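# Hang the power strip on two screws by its keyholes

## Task

Hook the power strip's keyhole slots over the two screws so that it stays up level without being held, with the narrow part of each slot pointing upward.

## Robot and tools

Robot: two arms, left_arm and right_arm, each with a two-finger parallel gripper. The fingers extend along the gripper's +z axis and close along its y axis. The reported hand point lies between the finger pads, roughly 1 cm short of the tips. A wrist camera with a cable is mounted on each hand; if that cable touches anything, it counts as the hand touching it.

Frames: the scene frame has its origin at table-top height, halfway between the nominal arm bases, with +z up and +x reaching out over the table. left_arm is on the +y side (image left/right does not match arm names). Calibrated bases: left_arm at (-0.051, +0.349, 0) m, quat_wxyz (+1.000, 0, 0, +0.014); right_arm at (-0.026, -0.326, 0) m, quat_wxyz (+0.999, 0, 0, +0.032). Each arm reports its end_effector_position (m) and end_effector_quat_wxyz in its own base frame. Fixed cameras and the table use the scene frame. All motion offsets are along the current Hand target's own axes.

The 14-number row: every motion command uses one flat list of 14 numbers covering both arms, even if only one moves: dx, dy, dz, rx, ry, rz, opening for left_arm, then the same seven for right_arm. Each value lies in [-1, 1]. Pose numbers are offsets, not poses: they count from that arm's Hand target as it stood when the action or move began, along the Hand target's axes. 1.0 equals 0.6 m for dx/dy/dz and 180 degrees for rx/ry/rz; the three rotation numbers form a single rotation vector. Sending the same offset twice moves the arm twice. Six zeros re-request the current Hand target. Opening is absolute, not an offset: +1 fully open (0.094 m), -1 closed. A 0 in the opening slot is a real command (half open), so to keep a gripper unchanged resend its current opening.

execute_actions(actions, cameras): actions is a list of actions; each action is a table of up to 15 rows of 14 numbers, one row per 1/30 s step. Each row is measured from the action's starting Hand target, not from the previous row; a short table repeats its last row. Images are returned only for an empty actions list or when cameras names them (["all"] for all, [] for none).

move(target, speed, blend, opening_speed, grip_force, blocking, cameras): drives each gripper in a straight line to target, one 14-number row or a list of up to 15 rows, all offsets from the same starting Hand targets. speed is path top speed in m/s, 0.002 to 2.9 (default 0.25), one value or one per target; rotation is capped at twice that in rad/s. blend (m) rounds corners in a list; 0 stops at each. opening_speed is the gripper's rate on the -1..+1 scale per second (at least 0.2); use it to close gently. grip_force is the per-pad force cap in N, 10 to 50, one value or one per arm; it persists. Lower force closes slowly. blocking=false returns early while the motion continues. Paths do not avoid obstacles or the other arm; grippers lag and can overshoot, especially fast or with a stretched arm. Avoid routing a path near an arm's own base. The result adds a move: line, e.g. done, off_target, moving, held or fault, plus limits such as paced or held. done means within 10 mm and 2 degrees; neither done nor off_target tells you about contact.

wait(seconds 0 to 10): let the scene run holding commands. stop: brake a running move. zoom_image(camera, region [x0, y0, x1, y1], at most 504x504 px) enlarges part of the newest image from cam_head_left, cam_head_right, cam_high, cam_low, cam_left_wrist or cam_right_wrist (all 896x504). read_manual returns only licence text. finished_scene(scene) ends the scene permanently; the strip must then hang unaided.

Reading results: Hand target is the last commanded pose after clipping; the gripper often rests a few cm short, particularly under load, and that alone does not mean contact. Orientation commands are clipped to within 40 degrees of the measured orientation each step. grip_measured uses the opening scale and may read about 2.5 mm wide when empty; squeeze builds below the first-touch reading. grip_effort_nm is motor effort, negative closing, not pad force. Joint torques include gravity and have offsets; joints 1 to 3 wrap at ±28 N m. A pressed arm keeps pressing until commanded back past its gripper. MOTOR HOT appears at 75 °C; at 90 °C the arm folds and idles; at 100 °C it collapses. Holding loads, stretched poses and pushing at unreachable targets heat motors. The scene keeps running while you think.

Avoid: dropping or releasing a moving strip, letting anything fall from the table or leaving it off the table, fast impacts with fixed or heavy items, hard pushes, squeezing the other arm's fingers, arms bumping each other, strain on camera cables. Occasionally a loose object gets a brief external push.

Each tool is called as name([rows], argument=value, ...), one row to a line, values as JSON.

## Session

execute_actions(actions=[])

Scene clock: 0.00 s.
left_arm: end_effector_position=(+0.4437, +0.1242, +0.2851) grip_measured=+1.000 grip_effort_nm=n/a end_effector_quat_wxyz=(+0.730, -0.247, +0.633, -0.081) | right_arm: end_effector_position=(+0.4397, -0.0537, +0.2477) grip_measured=+1.000 grip_effort_nm=n/a end_effector_quat_wxyz=(+0.737, +0.060, +0.668, +0.084)
Joint positions: left_arm=[0.277 1.442 0.73 0.791 0.015 -0.483 0.094] | right_arm=[-0.223 1.5 0.575 1.029 -0.245 0.229 0.094]
Joint velocities: within noise
Joint torques (N m): no reading
Heat: left arm: 28 °C; right arm: 31 °C.
Hand target: left_arm +0.4436, +0.1241, +0.2880; +0.731, -0.246, +0.632, -0.080 | right_arm +0.4396, -0.0537, +0.2564; +0.744, +0.057, +0.660, +0.082
Tool commands: left_gripper/opening=+1.0 right_gripper/opening=+1.0

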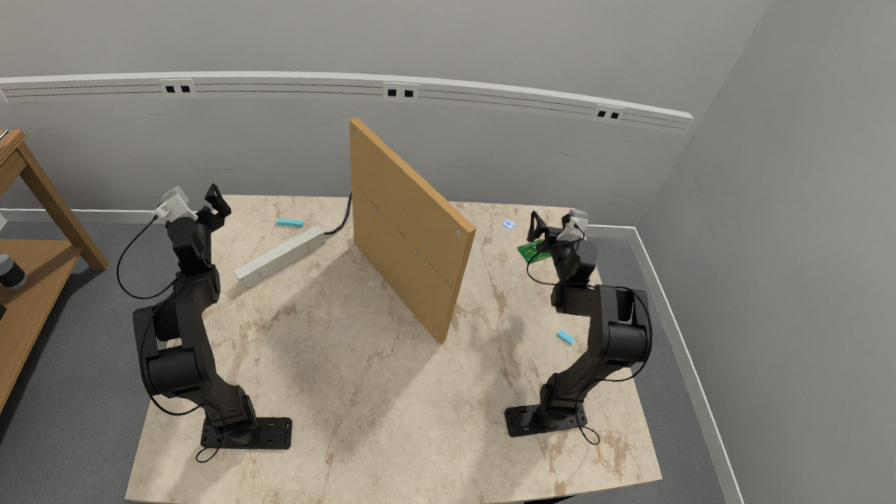

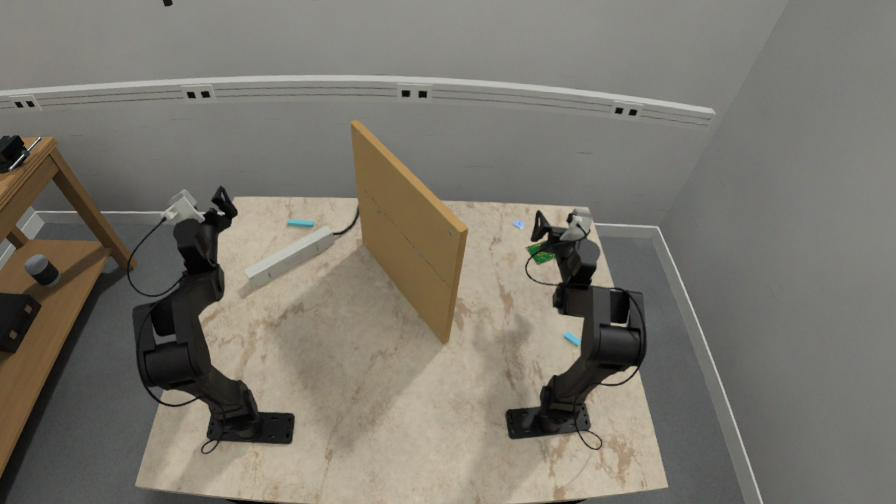

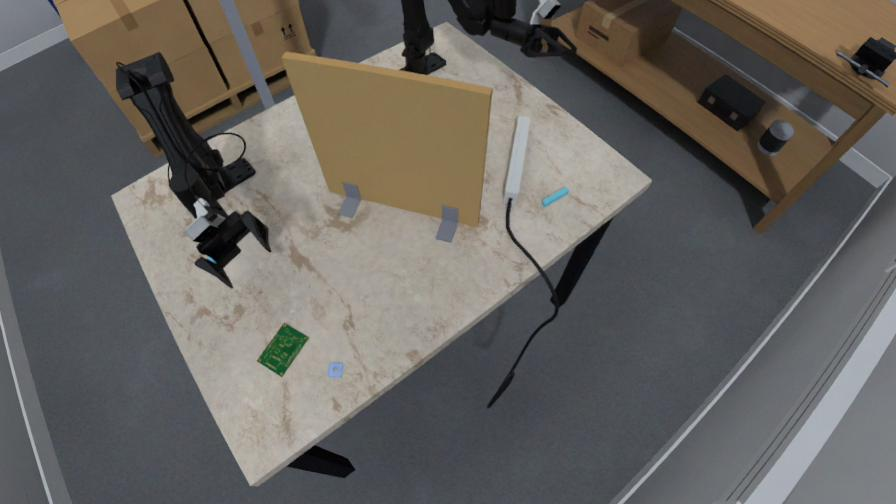

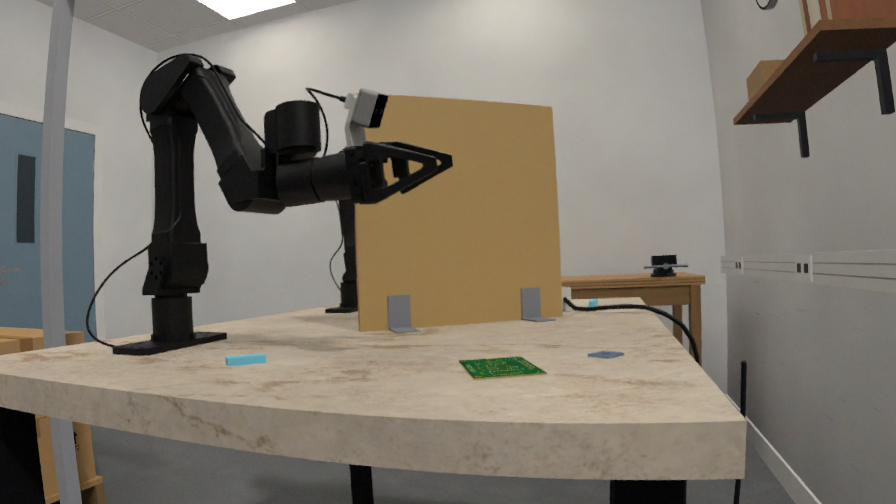

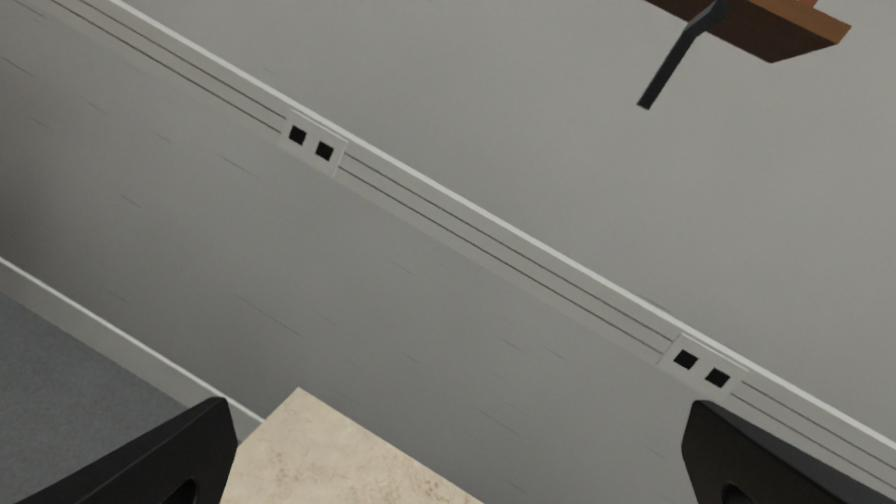

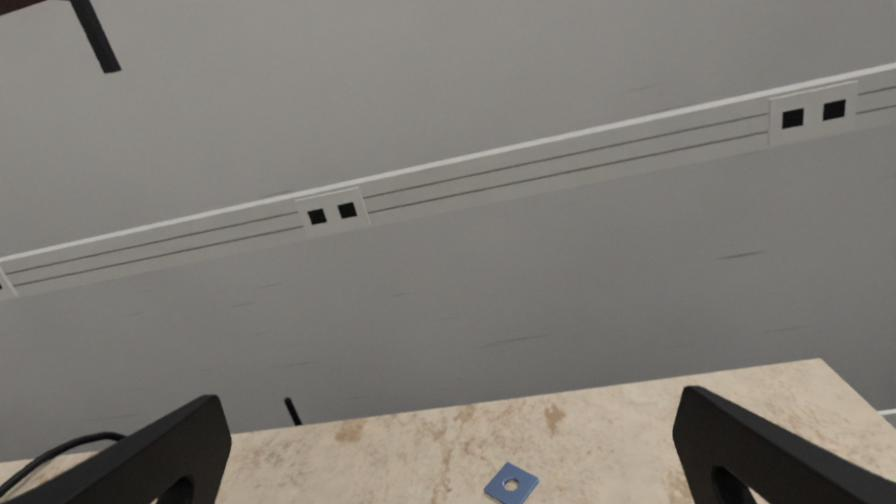

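zoom_image(camera="cam_head_left", region=[330, 110, 490, 350])

zoom_image(camera="cam_head_left", region=[200, 190, 370, 300])

zoom_image(camera="cam_head_right", region=[330, 110, 490, 350])

zoom_image(camera="cam_high", region=[480, 100, 600, 240])

Scaled by 2.100 from the camera's 896x504 image, which has a finer 1280x720 frame.

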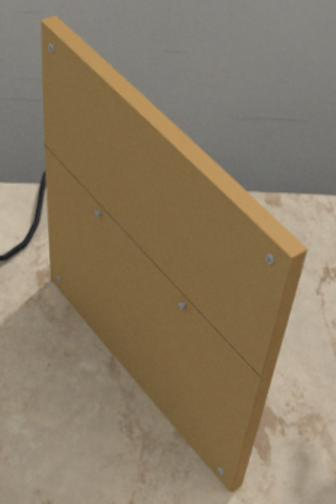

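Scaled by 2.965 from the camera's 896x504 image, which has a finer 1280x720 frame.

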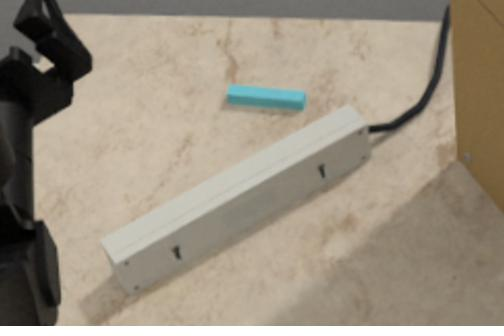

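Scaled by 2.100 from the camera's 896x504 image, which has a finer 1280x720 frame.

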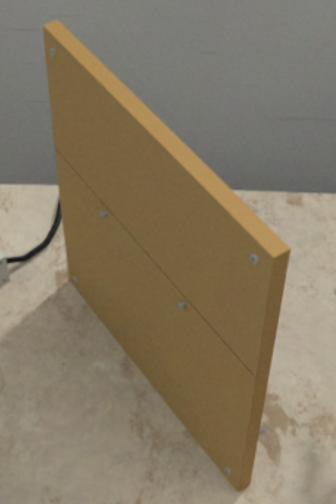

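Scaled by 3.600 from the camera's 896x504 image, which has a finer 1280x720 frame.

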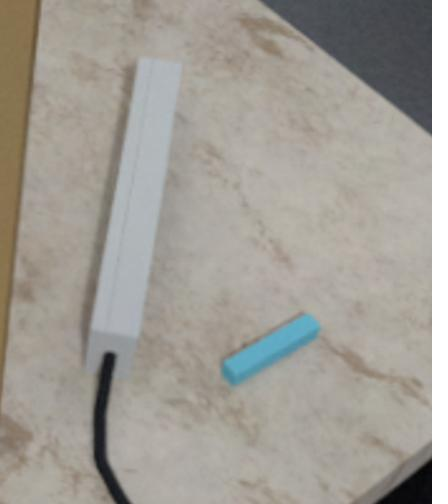

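zoom_image(camera="cam_head_left", region=[232, 222, 332, 292])

zoom_image(camera="cam_head_right", region=[242, 222, 342, 292])

zoom_image(camera="cam_head_left", region=[360, 190, 440, 280])

zoom_image(camera="cam_head_right", region=[360, 190, 440, 280])

Scaled by 5.040 from the camera's 896x504 image, which has a finer 1280x720 frame.

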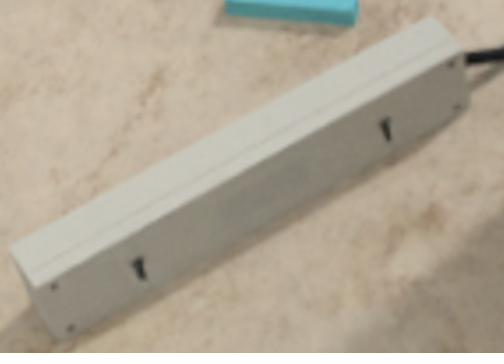

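Scaled by 5.040 from the camera's 896x504 image, which has a finer 1280x720 frame.

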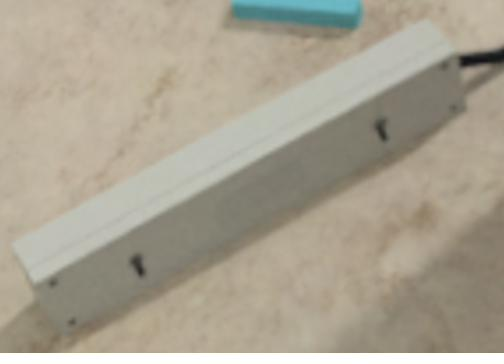

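Scaled by 5.600 from the camera's 896x504 image, which has a finer 1280x720 frame.

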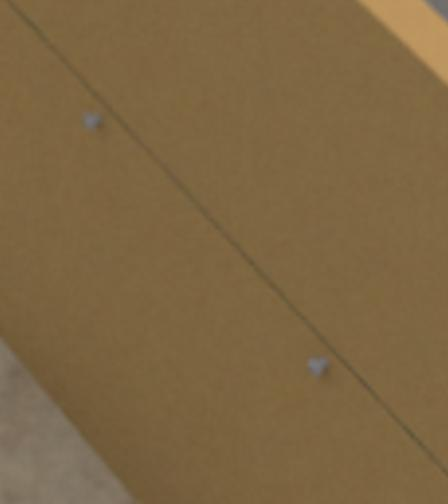

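Scaled by 5.600 from the camera's 896x504 image, which has a finer 1280x720 frame.

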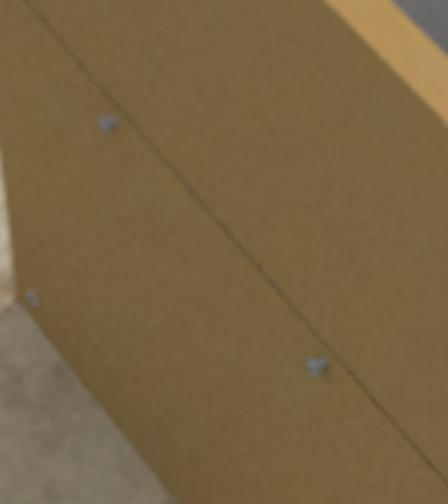

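move(target=[0.206,-0.0845,-0.047,0.197,0.541,0.392,1,0,0,0,0,0,0,1], cameras=["cam_left_wrist","cam_high"])

Scene clock: 48.87 s.
left_arm: end_effector_position=(+0.4496, +0.0214, +0.2035) grip_measured=+1.000 grip_effort_nm=0.00 end_effector_quat_wxyz=(+0.102, +0.436, +0.893, +0.054) | right_arm: end_effector_position=(+0.4397, -0.0537, +0.2477) grip_measured=+1.000 grip_effort_nm=-0.01 end_effector_quat_wxyz=(+0.737, +0.060, +0.668, +0.084)
Joint positions: left_arm=[0.046 2.152 2.355 -1.542 0.002 0.954 0.094] | right_arm=[-0.223 1.5 0.575 1.029 -0.245 0.229 0.094]
Joint torques (N m): left_arm=[-0.38 -9.13 7.6 0.44 -0.03 0.03] | right_arm=[-0.09 -6.76 7.88 2.07 0 -0.04]
Heat: left arm: 36 °C; right arm: 33 °C.
Hand target: left_arm +0.4495, +0.0201, +0.1997; +0.001, +0.442, +0.897, +0.000 | right_arm +0.4396, -0.0537, +0.2564; +0.744, +0.057, +0.660, +0.082
Off the commanded pose: left_arm 0.004 m, 13 deg | right_arm 0.009 m, 1 deg.
joint sent to its limit (left arm) — joint 4 (wrist pitch), lower limit. The joint targets are off in orientation, not in position.
move: off_target (left_arm)
camera_calibration:
cam_left_wrist: T_world_to_cam=[[-0.754529, -0.620124, -0.214783, 0.396281], [-0.655705, 0.698831, 0.285807, 0.259603], [-0.0271388, 0.356483, -0.933907, 0.281699], [0, 0, 0, 1]] pos_world=[0.476874, -0.0360965, 0.273999]
Images, in order (width x height): cam_high 896x504, cam_left_wrist 896x504.

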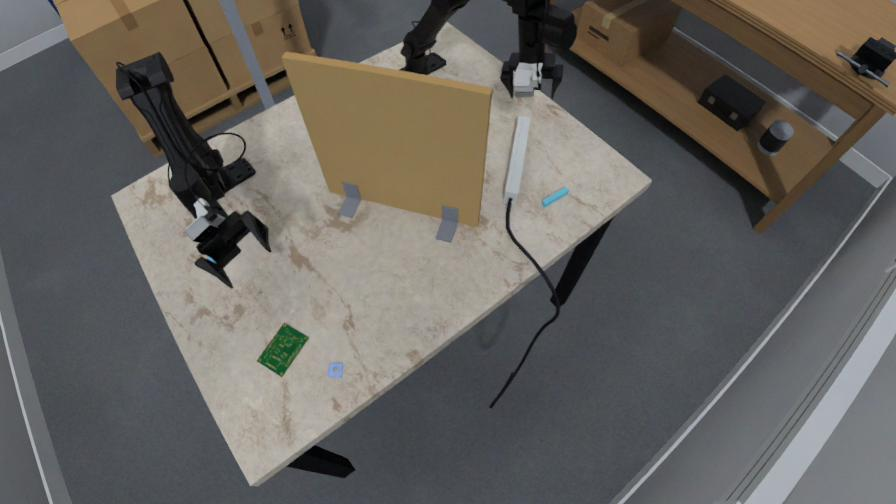

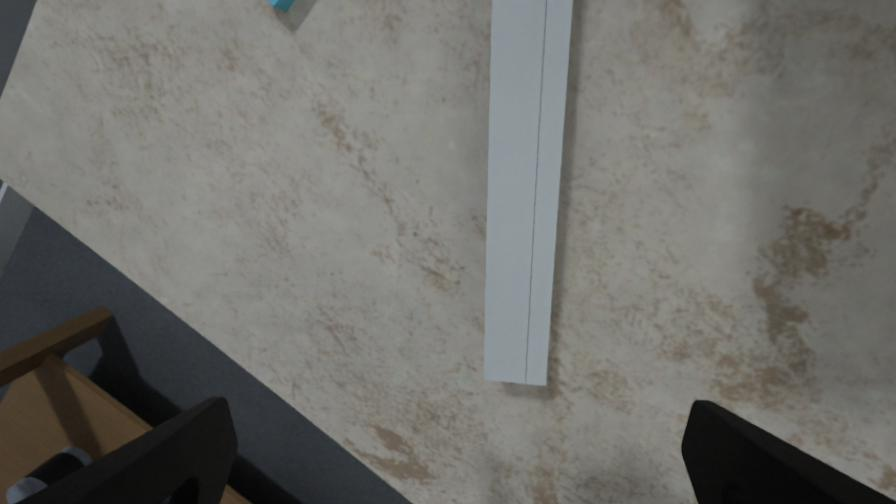

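move(target=[-0.088,-0.005,0.133,0,0,-0.015,1,0,0,0,0,0,0,1], cameras=["cam_left_wrist","cam_high","cam_head_left"])

Scene clock: 60.40 s.
left_arm: end_effector_position=(+0.4780, -0.0239, +0.1161) grip_measured=+1.000 grip_effort_nm=0.00 end_effector_quat_wxyz=(+0.034, +0.425, +0.905, +0.018) | right_arm: end_effector_position=(+0.4397, -0.0537, +0.2477) grip_measured=+1.000 grip_effort_nm=-0.01 end_effector_quat_wxyz=(+0.737, +0.060, +0.668, +0.084)
Joint positions: left_arm=[-0.055 2.42 2.473 -1.548 -0.007 0.824 0.094] | right_arm=[-0.223 1.5 0.575 1.029 -0.245 0.229 0.094]
Joint torques (N m): left_arm=[0.28 -12.11 8.24 0.18 0.04 -0.05] | right_arm=[-0.02 -6.83 7.98 2.09 -0.01 -0.02]
Heat: left arm: 33 °C; right arm: 33 °C.
Hand target: left_arm +0.4794, -0.0236, +0.1200; +0.001, +0.421, +0.907, +0.000 | right_arm +0.4396, -0.0537, +0.2564; +0.744, +0.057, +0.660, +0.082
Off the commanded pose: left_arm 0.004 m, 4 deg | right_arm 0.009 m, 1 deg.
joint sent to its limit (left arm) — joint 4 (wrist pitch), lower limit. The joint targets are off in orientation, not in position.
move: off_target (left_arm)
camera_calibration:
cam_left_wrist: T_world_to_cam=[[-0.7595, -0.644112, -0.0909911, 0.35833], [-0.624751, 0.683289, 0.377892, 0.308916], [-0.181231, 0.343856, -0.921368, 0.288864], [0, 0, 0, 1]] pos_world=[0.517499, -0.0796015, 0.182018]
Images, in order (width x height): cam_head_left 896x504, cam_high 896x504, cam_left_wrist 896x504.

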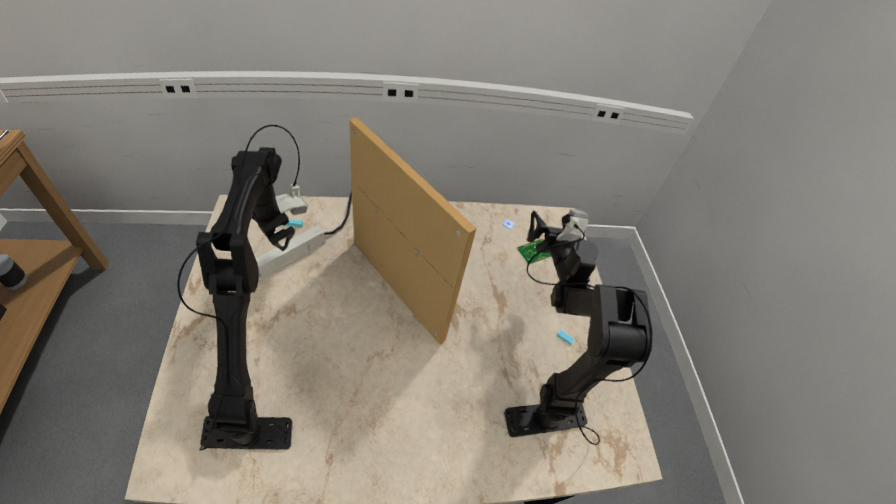

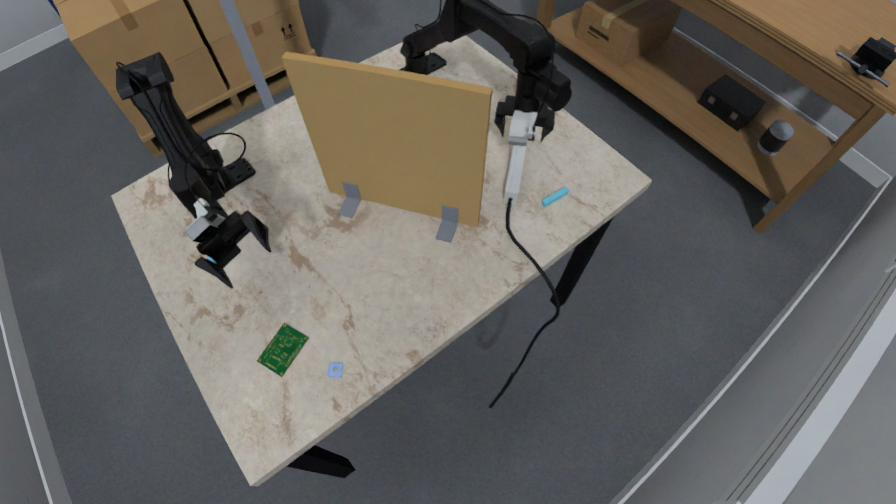

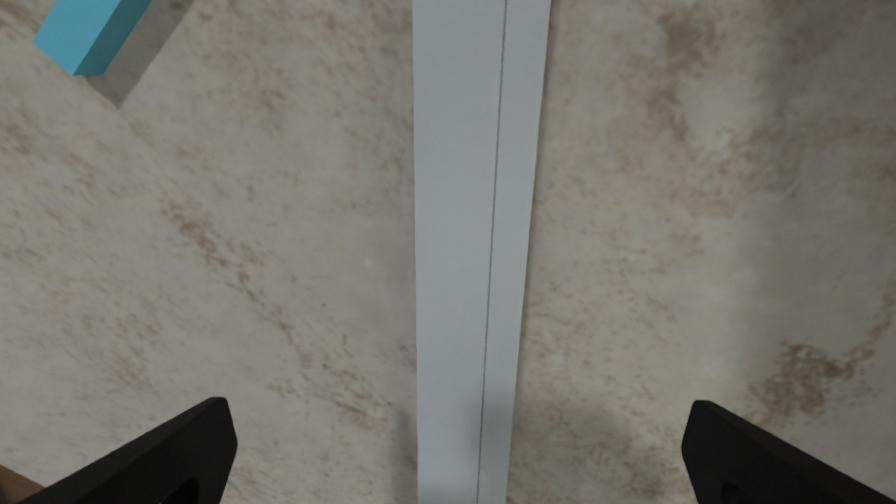

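move(target=[0,0,0.137,0,0,0,1,0,0,0,0,0,0,1], speed=0.12)

move(target=[0,0,0,0,0,0,-0.55,0,0,0,0,0,0,1], opening_speed=0.7, cameras=["cam_left_wrist","cam_high"])

Scene clock: 76.97 s.
left_arm: end_effector_position=(+0.4792, -0.0239, +0.0461) grip_measured=+1.000 grip_effort_nm=0.00 end_effector_quat_wxyz=(+0.004, +0.425, +0.905, +0.005) | right_arm: end_effector_position=(+0.4397, -0.0537, +0.2477) grip_measured=+1.000 grip_effort_nm=-0.01 end_effector_quat_wxyz=(+0.737, +0.060, +0.668, +0.084)
Joint positions: left_arm=[-0.055 2.461 2.269 -1.367 -0.007 0.822 0.094] | right_arm=[-0.223 1.5 0.575 1.029 -0.245 0.229 0.094]
Joint torques (N m): left_arm=[0.27 -11.66 6.05 0.27 0.04 -0.05] | right_arm=[0.02 -6.71 7.88 2.07 0.01 -0.04]
Heat: left arm: 34 °C; right arm: 34 °C.
Hand target: left_arm +0.4794, -0.0236, +0.0377; +0.001, +0.421, +0.907, +0.000 | right_arm +0.4396, -0.0537, +0.2564; +0.744, +0.057, +0.660, +0.082
Off the commanded pose: left_arm 0.008 m, 1 deg | right_arm 0.009 m, 1 deg.
move: done

Scene clock: 79.40 s.
left_arm: end_effector_position=(+0.4792, -0.0239, +0.0461) grip_measured=-0.304 grip_effort_nm=-1.03 end_effector_quat_wxyz=(+0.004, +0.425, +0.905, +0.005) | right_arm: end_effector_position=(+0.4397, -0.0537, +0.2477) grip_measured=+1.000 grip_effort_nm=-0.01 end_effector_quat_wxyz=(+0.737, +0.060, +0.668, +0.084)
Joint positions: left_arm=[-0.055 2.461 2.269 -1.367 -0.007 0.822 0.033] | right_arm=[-0.223 1.5 0.575 1.029 -0.245 0.229 0.094]
Joint torques (N m): left_arm=[0.25 -11.64 6.06 0.26 0.04 -0.05] | right_arm=[-0.12 -6.71 7.9 2.07 -0.01 -0.03]
Heat: left arm: 33 °C; right arm: 34 °C.
Hand target: left_arm +0.4795, -0.0236, +0.0377; +0.001, +0.421, +0.907, +0.000 | right_arm +0.4396, -0.0537, +0.2564; +0.744, +0.057, +0.660, +0.082
Off the commanded pose: left_arm 0.008 m, 1 deg | right_arm 0.009 m, 1 deg.
move: done
camera_calibration:
cam_left_wrist: T_world_to_cam=[[-0.763097, -0.644788, -0.0439491, 0.35235], [-0.59974, 0.681161, 0.419919, 0.322248], [-0.240822, 0.346797, -0.906497, 0.252558], [0, 0, 0, 1]] pos_world=[0.522964, -0.0798978, 0.10911]
Images, in order (width x height): cam_high 896x504, cam_left_wrist 896x504.

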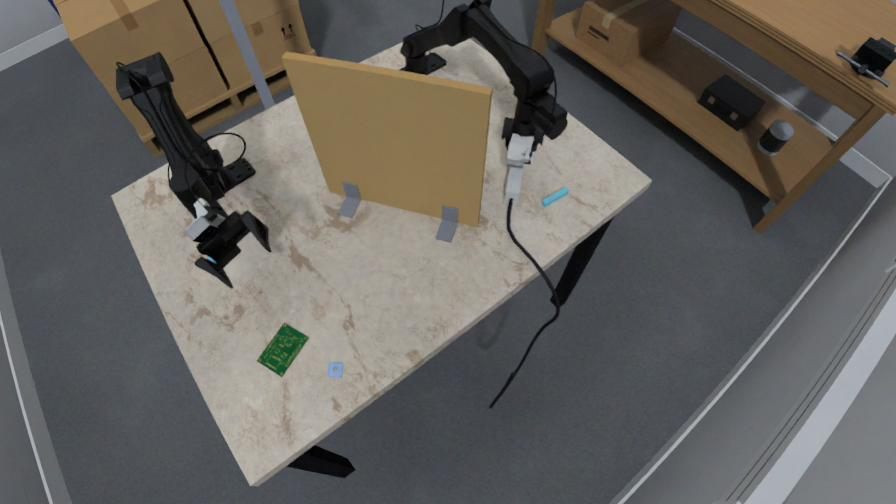

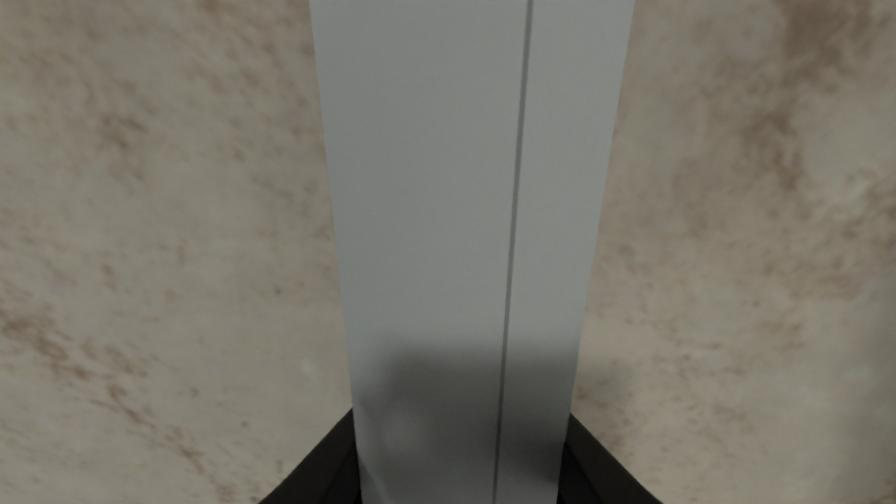

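move([
  [0,0,-0.13,0,0,0,-0.55,0,0,0,0,0,0,1],
  [0.103,0.043,-0.13,-0.36,0,0,-0.55,0,0,0,0,0,0,1],
], speed=0.15, blend=[0.02,0], cameras=["cam_left_wrist","cam_high","cam_head_left"])

Scene clock: 88.47 s.
left_arm: end_effector_position=(+0.4525, +0.0379, +0.0891) grip_measured=-0.305 grip_effort_nm=-1.03 end_effector_quat_wxyz=(+0.191, +0.391, +0.772, +0.463) | right_arm: end_effector_position=(+0.4397, -0.0537, +0.2477) grip_measured=+1.000 grip_effort_nm=-0.01 end_effector_quat_wxyz=(+0.737, +0.060, +0.668, +0.084)
Joint positions: left_arm=[-0.193 1.817 0.95 0.12 -0.75 1.086 0.033] | right_arm=[-0.223 1.5 0.575 1.029 -0.245 0.229 0.094]
Joint torques (N m): left_arm=[-0.28 -11.22 6.41 2.12 -0.64 -0.1] | right_arm=[-0.09 -6.64 7.91 2.07 -0.01 -0.03]
Heat: left arm: 34 °C; right arm: 34 °C.
Hand target: left_arm +0.4591, +0.0404, +0.1156; +0.226, +0.355, +0.766, +0.486 | right_arm +0.4396, -0.0537, +0.2564; +0.744, +0.057, +0.660, +0.082
Off the commanded pose: left_arm 0.027 m, 6 deg | right_arm 0.009 m, 1 deg.
move: off_target (left_arm)
camera_calibration:
cam_left_wrist: T_world_to_cam=[[-0.402191, -0.252196, -0.880136, 0.27007], [-0.848752, 0.463173, 0.255131, 0.381572], [0.343312, 0.849628, -0.400335, -0.064859], [0, 0, 0, 1]] pos_world=[0.454746, -0.0535173, 0.114382]
Images, in order (width x height): cam_head_left 896x504, cam_high 896x504, cam_left_wrist 896x504.

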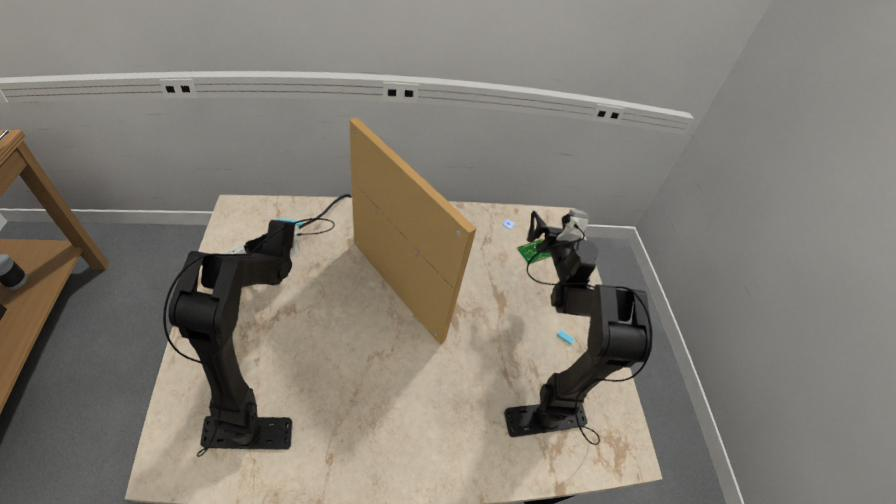

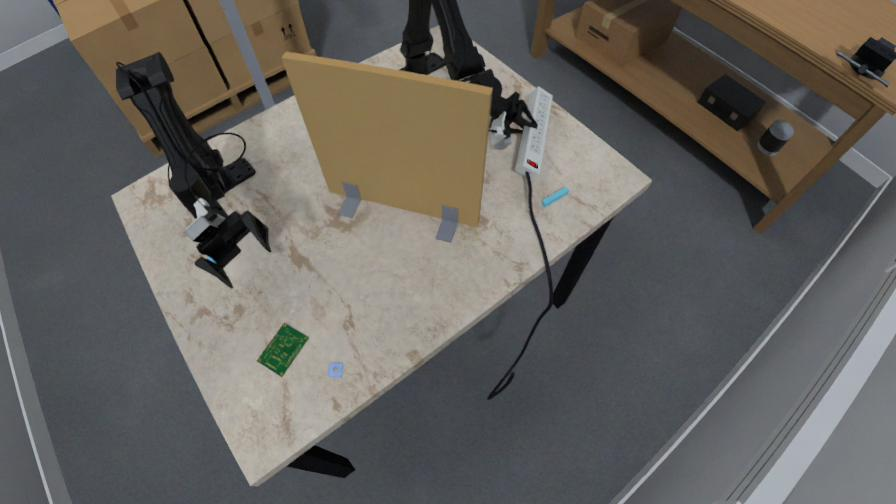

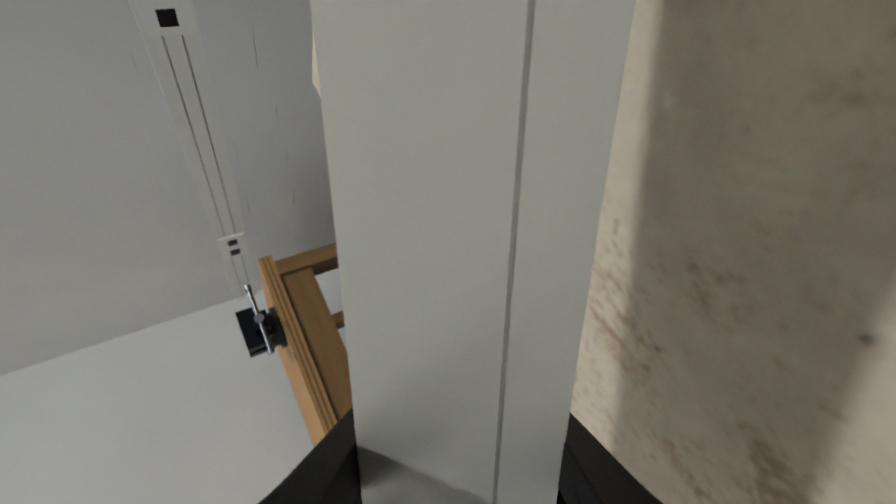

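move(target=[0,-0.083,0.039,0,0,0,-0.55,0,0,0,0,0,0,1], speed=0.08, cameras=["cam_high"])

Scene clock: 92.93 s.
left_arm: end_effector_position=(+0.4539, +0.0382, +0.0509) grip_measured=-0.305 grip_effort_nm=-1.03 end_effector_quat_wxyz=(+0.207, +0.380, +0.770, +0.469) | right_arm: end_effector_position=(+0.4397, -0.0537, +0.2477) grip_measured=+1.000 grip_effort_nm=-0.01 end_effector_quat_wxyz=(+0.737, +0.060, +0.668, +0.084)
Joint positions: left_arm=[-0.193 1.928 0.87 0.351 -0.754 1.084 0.033] | right_arm=[-0.223 1.5 0.575 1.029 -0.245 0.229 0.094]
Joint torques (N m): left_arm=[-0.31 -8.12 5.75 2.15 -0.6 -0.08] | right_arm=[-0.02 -6.8 7.95 2.05 0 -0.04]
Heat: left arm: 34 °C; right arm: 34 °C.
Hand target: left_arm +0.4591, +0.0403, +0.0605; +0.226, +0.355, +0.766, +0.486 | right_arm +0.4396, -0.0537, +0.2564; +0.744, +0.057, +0.660, +0.082
Off the commanded pose: left_arm 0.011 m, 4 deg | right_arm 0.009 m, 1 deg.
move: off_target (left_arm)
Images, in order (width x height): cam_high 896x504.

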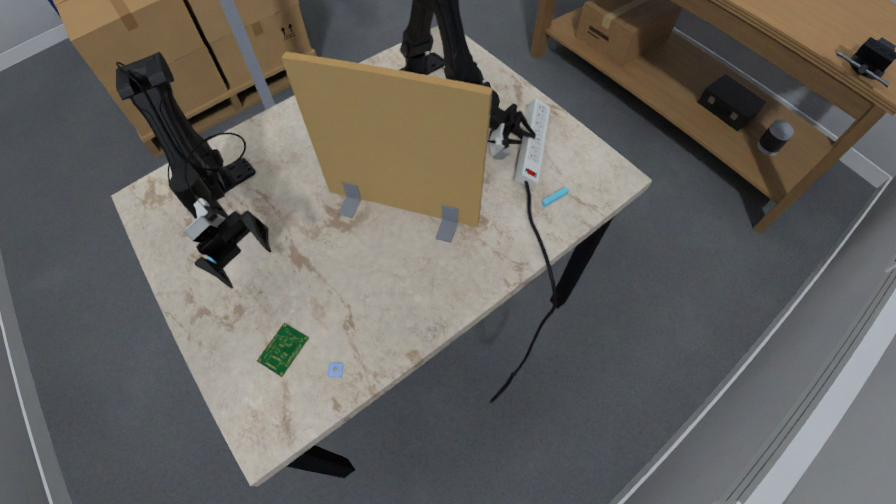

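move(target=[0,-0.01,0.0,-0.09,0,0,-0.55,0,0,0,0,0,0,1], speed=0.08, cameras=["cam_high","cam_left_wrist"])

Scene clock: 98.83 s.
left_arm: end_effector_position=(+0.4562, +0.0389, +0.0451) grip_measured=-0.305 grip_effort_nm=-1.03 end_effector_quat_wxyz=(+0.252, +0.347, +0.693, +0.580) | right_arm: end_effector_position=(+0.4397, -0.0537, +0.2477) grip_measured=+1.000 grip_effort_nm=-0.01 end_effector_quat_wxyz=(+0.737, +0.060, +0.668, +0.084)
Joint positions: left_arm=[-0.231 2.163 0.74 1.093 -0.901 1.363 0.033] | right_arm=[-0.223 1.5 0.575 1.029 -0.245 0.229 0.094]
Joint torques (N m): left_arm=[-0.58 -8.38 4.04 2.4 -0.4 -0.09] | right_arm=[0.18 -6.64 7.9 2.04 -0.01 0.01]
Heat: left arm: 35 °C; right arm: 34 °C.
Hand target: left_arm +0.4572, +0.0386, +0.0552; +0.274, +0.320, +0.690, +0.589 | right_arm +0.4396, -0.0537, +0.2564; +0.744, +0.057, +0.660, +0.082
Off the commanded pose: left_arm 0.010 m, 4 deg | right_arm 0.009 m, 1 deg.
move: off_target (left_arm)
camera_calibration:
cam_left_wrist: T_world_to_cam=[[-0.160598, -0.07386, -0.984253, 0.120672], [-0.89416, 0.433152, 0.113393, 0.423829], [0.417955, 0.89829, -0.135606, -0.132321], [0, 0, 0, 1]] pos_world=[0.453655, -0.0558068, 0.0527693]
Images, in order (width x height): cam_high 896x504, cam_left_wrist 896x504.

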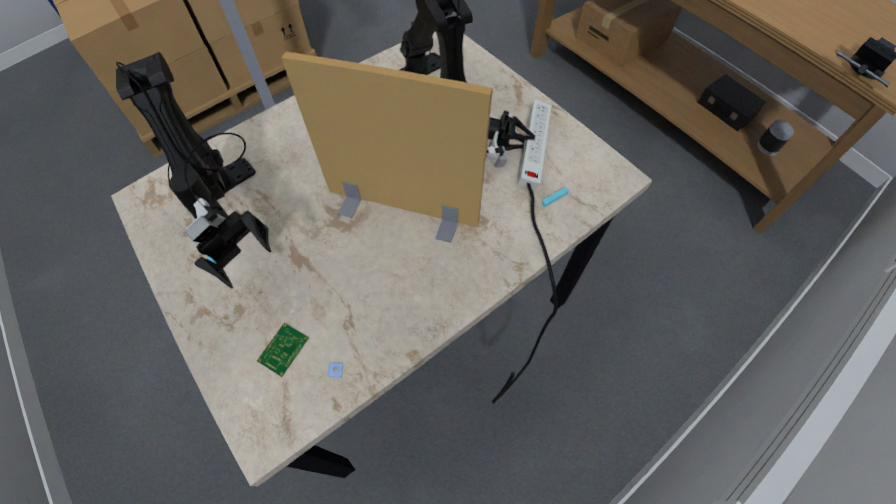

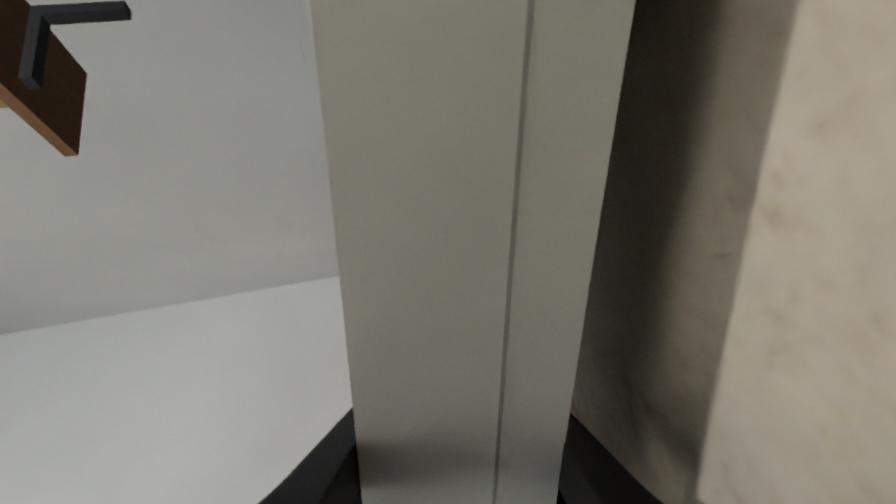

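move(target=[0,-0.023,0.005,0,0,0,-0.55,0,0,0,0,0,0,1], speed=0.05, cameras=["cam_high","cam_left_wrist"])

Scene clock: 102.43 s.
left_arm: end_effector_position=(+0.4574, +0.0397, +0.0439) grip_measured=-0.305 grip_effort_nm=-1.03 end_effector_quat_wxyz=(+0.271, +0.326, +0.689, +0.587) | right_arm: end_effector_position=(+0.4397, -0.0537, +0.2477) grip_measured=+1.000 grip_effort_nm=-0.01 end_effector_quat_wxyz=(+0.737, +0.060, +0.668, +0.084)
Joint positions: left_arm=[-0.231 2.213 0.74 1.205 -0.911 1.365 0.033] | right_arm=[-0.223 1.5 0.575 1.029 -0.245 0.229 0.094]
Joint torques (N m): left_arm=[-0.4 -7.35 4.46 1.9 -0.25 -0.05] | right_arm=[0.02 -6.65 8.03 2.05 -0.03 -0.07]
Heat: left arm: 35 °C; right arm: 34 °C.
Hand target: left_arm +0.4578, +0.0392, +0.0411; +0.274, +0.320, +0.690, +0.589 | right_arm +0.4396, -0.0537, +0.2564; +0.744, +0.057, +0.660, +0.082
Off the commanded pose: left_arm 0.003 m, 1 deg | right_arm 0.009 m, 1 deg.
move: done
camera_calibration:
cam_left_wrist: T_world_to_cam=[[-0.10186, -0.0841447, -0.991234, 0.0935281], [-0.903007, 0.425877, 0.0566418, 0.431425], [0.417377, 0.90086, -0.119363, -0.134352], [0, 0, 0, 1]] pos_world=[0.455182, -0.0548319, 0.0522349]
Images, in order (width x height): cam_high 896x504, cam_left_wrist 896x504.

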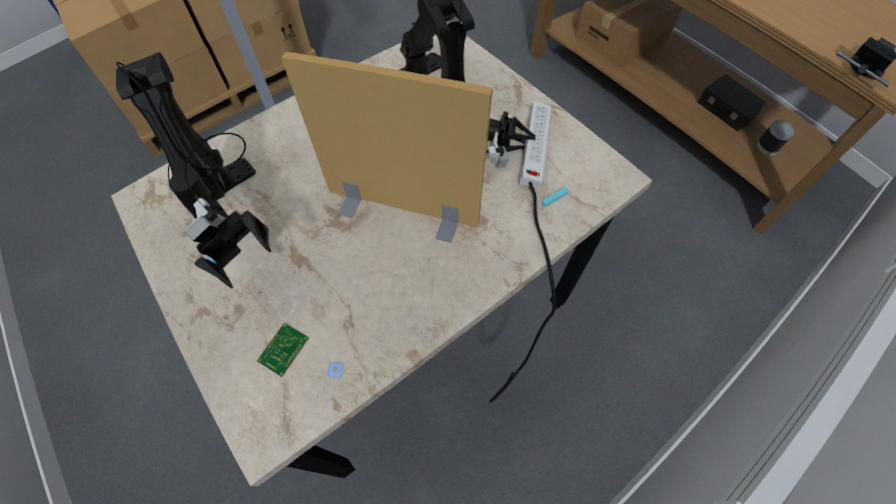

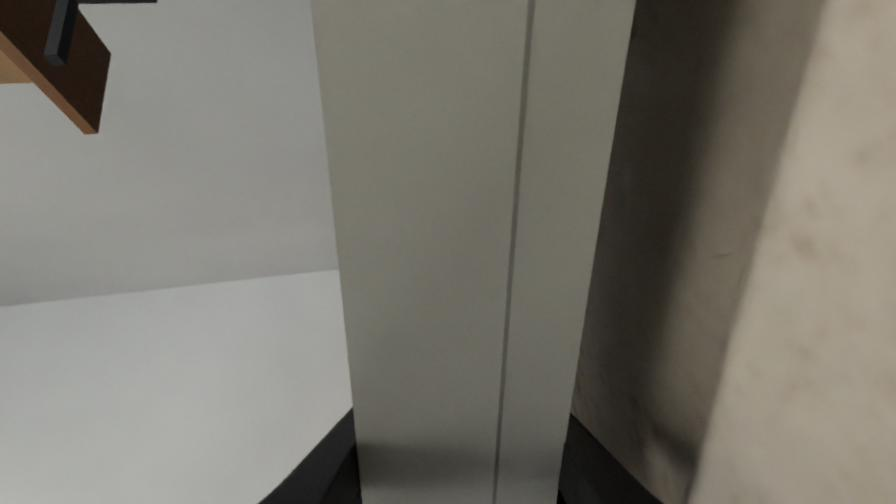

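move(target=[0,-0.022,0.005,0,0,0,-0.55,0,0,0,0,0,0,1], speed=0.05, cameras=["cam_low","cam_left_wrist"])

Scene clock: 105.10 s.
left_arm: end_effector_position=(+0.4585, +0.0407, +0.0458) grip_measured=-0.305 grip_effort_nm=-1.03 end_effector_quat_wxyz=(+0.288, +0.306, +0.684, +0.597) | right_arm: end_effector_position=(+0.4397, -0.0537, +0.2477) grip_measured=+1.000 grip_effort_nm=-0.01 end_effector_quat_wxyz=(+0.737, +0.060, +0.668, +0.084)
Joint positions: left_arm=[-0.231 2.255 0.744 1.308 -0.922 1.379 0.033] | right_arm=[-0.223 1.5 0.575 1.029 -0.245 0.229 0.094]
Joint torques (N m): left_arm=[-0.24 -6.15 4.59 1.4 -0.1 -0.15] | right_arm=[0.01 -6.6 7.92 2.07 -0.01 -0.05]
Heat: left arm: 36 °C; right arm: 34 °C.
Hand target: left_arm +0.4585, +0.0397, +0.0275; +0.274, +0.320, +0.690, +0.589 | right_arm +0.4396, -0.0537, +0.2564; +0.744, +0.057, +0.660, +0.082
Off the commanded pose: left_arm 0.018 m, 2 deg | right_arm 0.009 m, 1 deg.
move: off_target (left_arm)
camera_calibration:
cam_left_wrist: T_world_to_cam=[[-0.046749, -0.0864621, -0.995158, 0.0706601], [-0.908426, 0.417997, 0.00635793, 0.437037], [0.415423, 0.904325, -0.0980854, -0.135719], [0, 0, 0, 1]] pos_world=[0.4567, -0.0538368, 0.0542273]
Images, in order (width x height): cam_low 896x504, cam_left_wrist 896x504.

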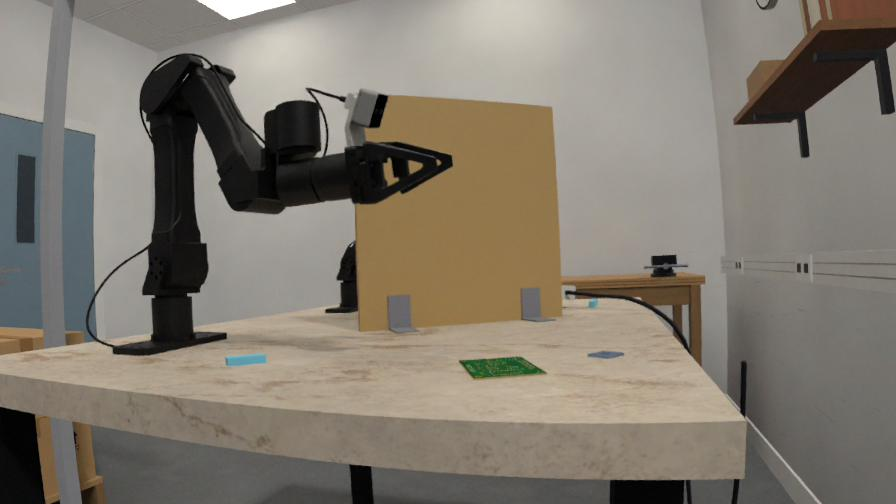

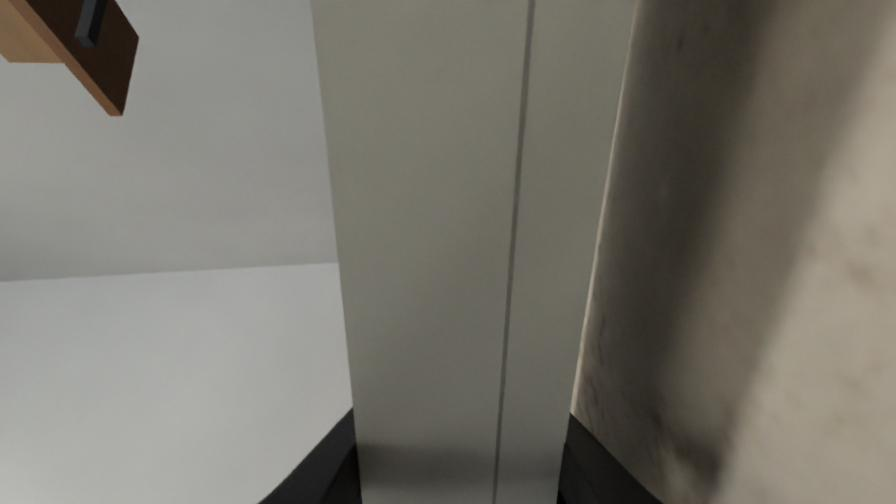

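move(target=[0,-0.003,0,0.045,0,0,-0.55,0,0,0,0,0,0,1], speed=0.05, cameras=["cam_left_wrist"])

Scene clock: 114.90 s.
left_arm: end_effector_position=(+0.4607, +0.0390, +0.0335) grip_measured=-0.305 grip_effort_nm=-1.03 end_effector_quat_wxyz=(+0.266, +0.326, +0.723, +0.548) | right_arm: end_effector_position=(+0.4397, -0.0537, +0.2477) grip_measured=+1.000 grip_effort_nm=-0.01 end_effector_quat_wxyz=(+0.737, +0.060, +0.668, +0.084)
Joint positions: left_arm=[-0.222 2.16 0.772 0.975 -0.874 1.219 0.033] | right_arm=[-0.223 1.5 0.575 1.029 -0.245 0.229 0.094]
Joint torques (N m): left_arm=[0.17 -9.54 4.67 1.05 -0.13 -0.15] | right_arm=[-0.09 -6.76 7.91 2.07 0.01 0]
Heat: left arm: 35 °C; right arm: 35 °C.
Hand target: left_arm +0.4584, +0.0396, +0.0258; +0.250, +0.338, +0.730, +0.539 | right_arm +0.4396, -0.0537, +0.2564; +0.744, +0.057, +0.660, +0.082
Off the commanded pose: left_arm 0.008 m, 3 deg | right_arm 0.009 m, 1 deg.
move: off_target (left_arm)
camera_calibration:
cam_left_wrist: T_world_to_cam=[[-0.151892, -0.17253, -0.973222, 0.109395], [-0.902109, 0.426558, 0.0651746, 0.434592], [0.403892, 0.887852, -0.220432, -0.126185], [0, 0, 0, 1]] pos_world=[0.459631, -0.0544713, 0.0503262]
Images, in order (width x height): cam_left_wrist 896x504.

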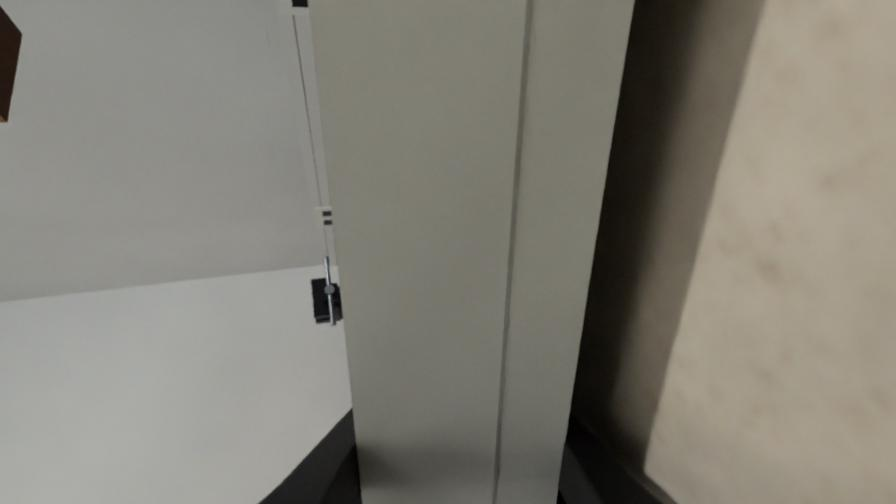

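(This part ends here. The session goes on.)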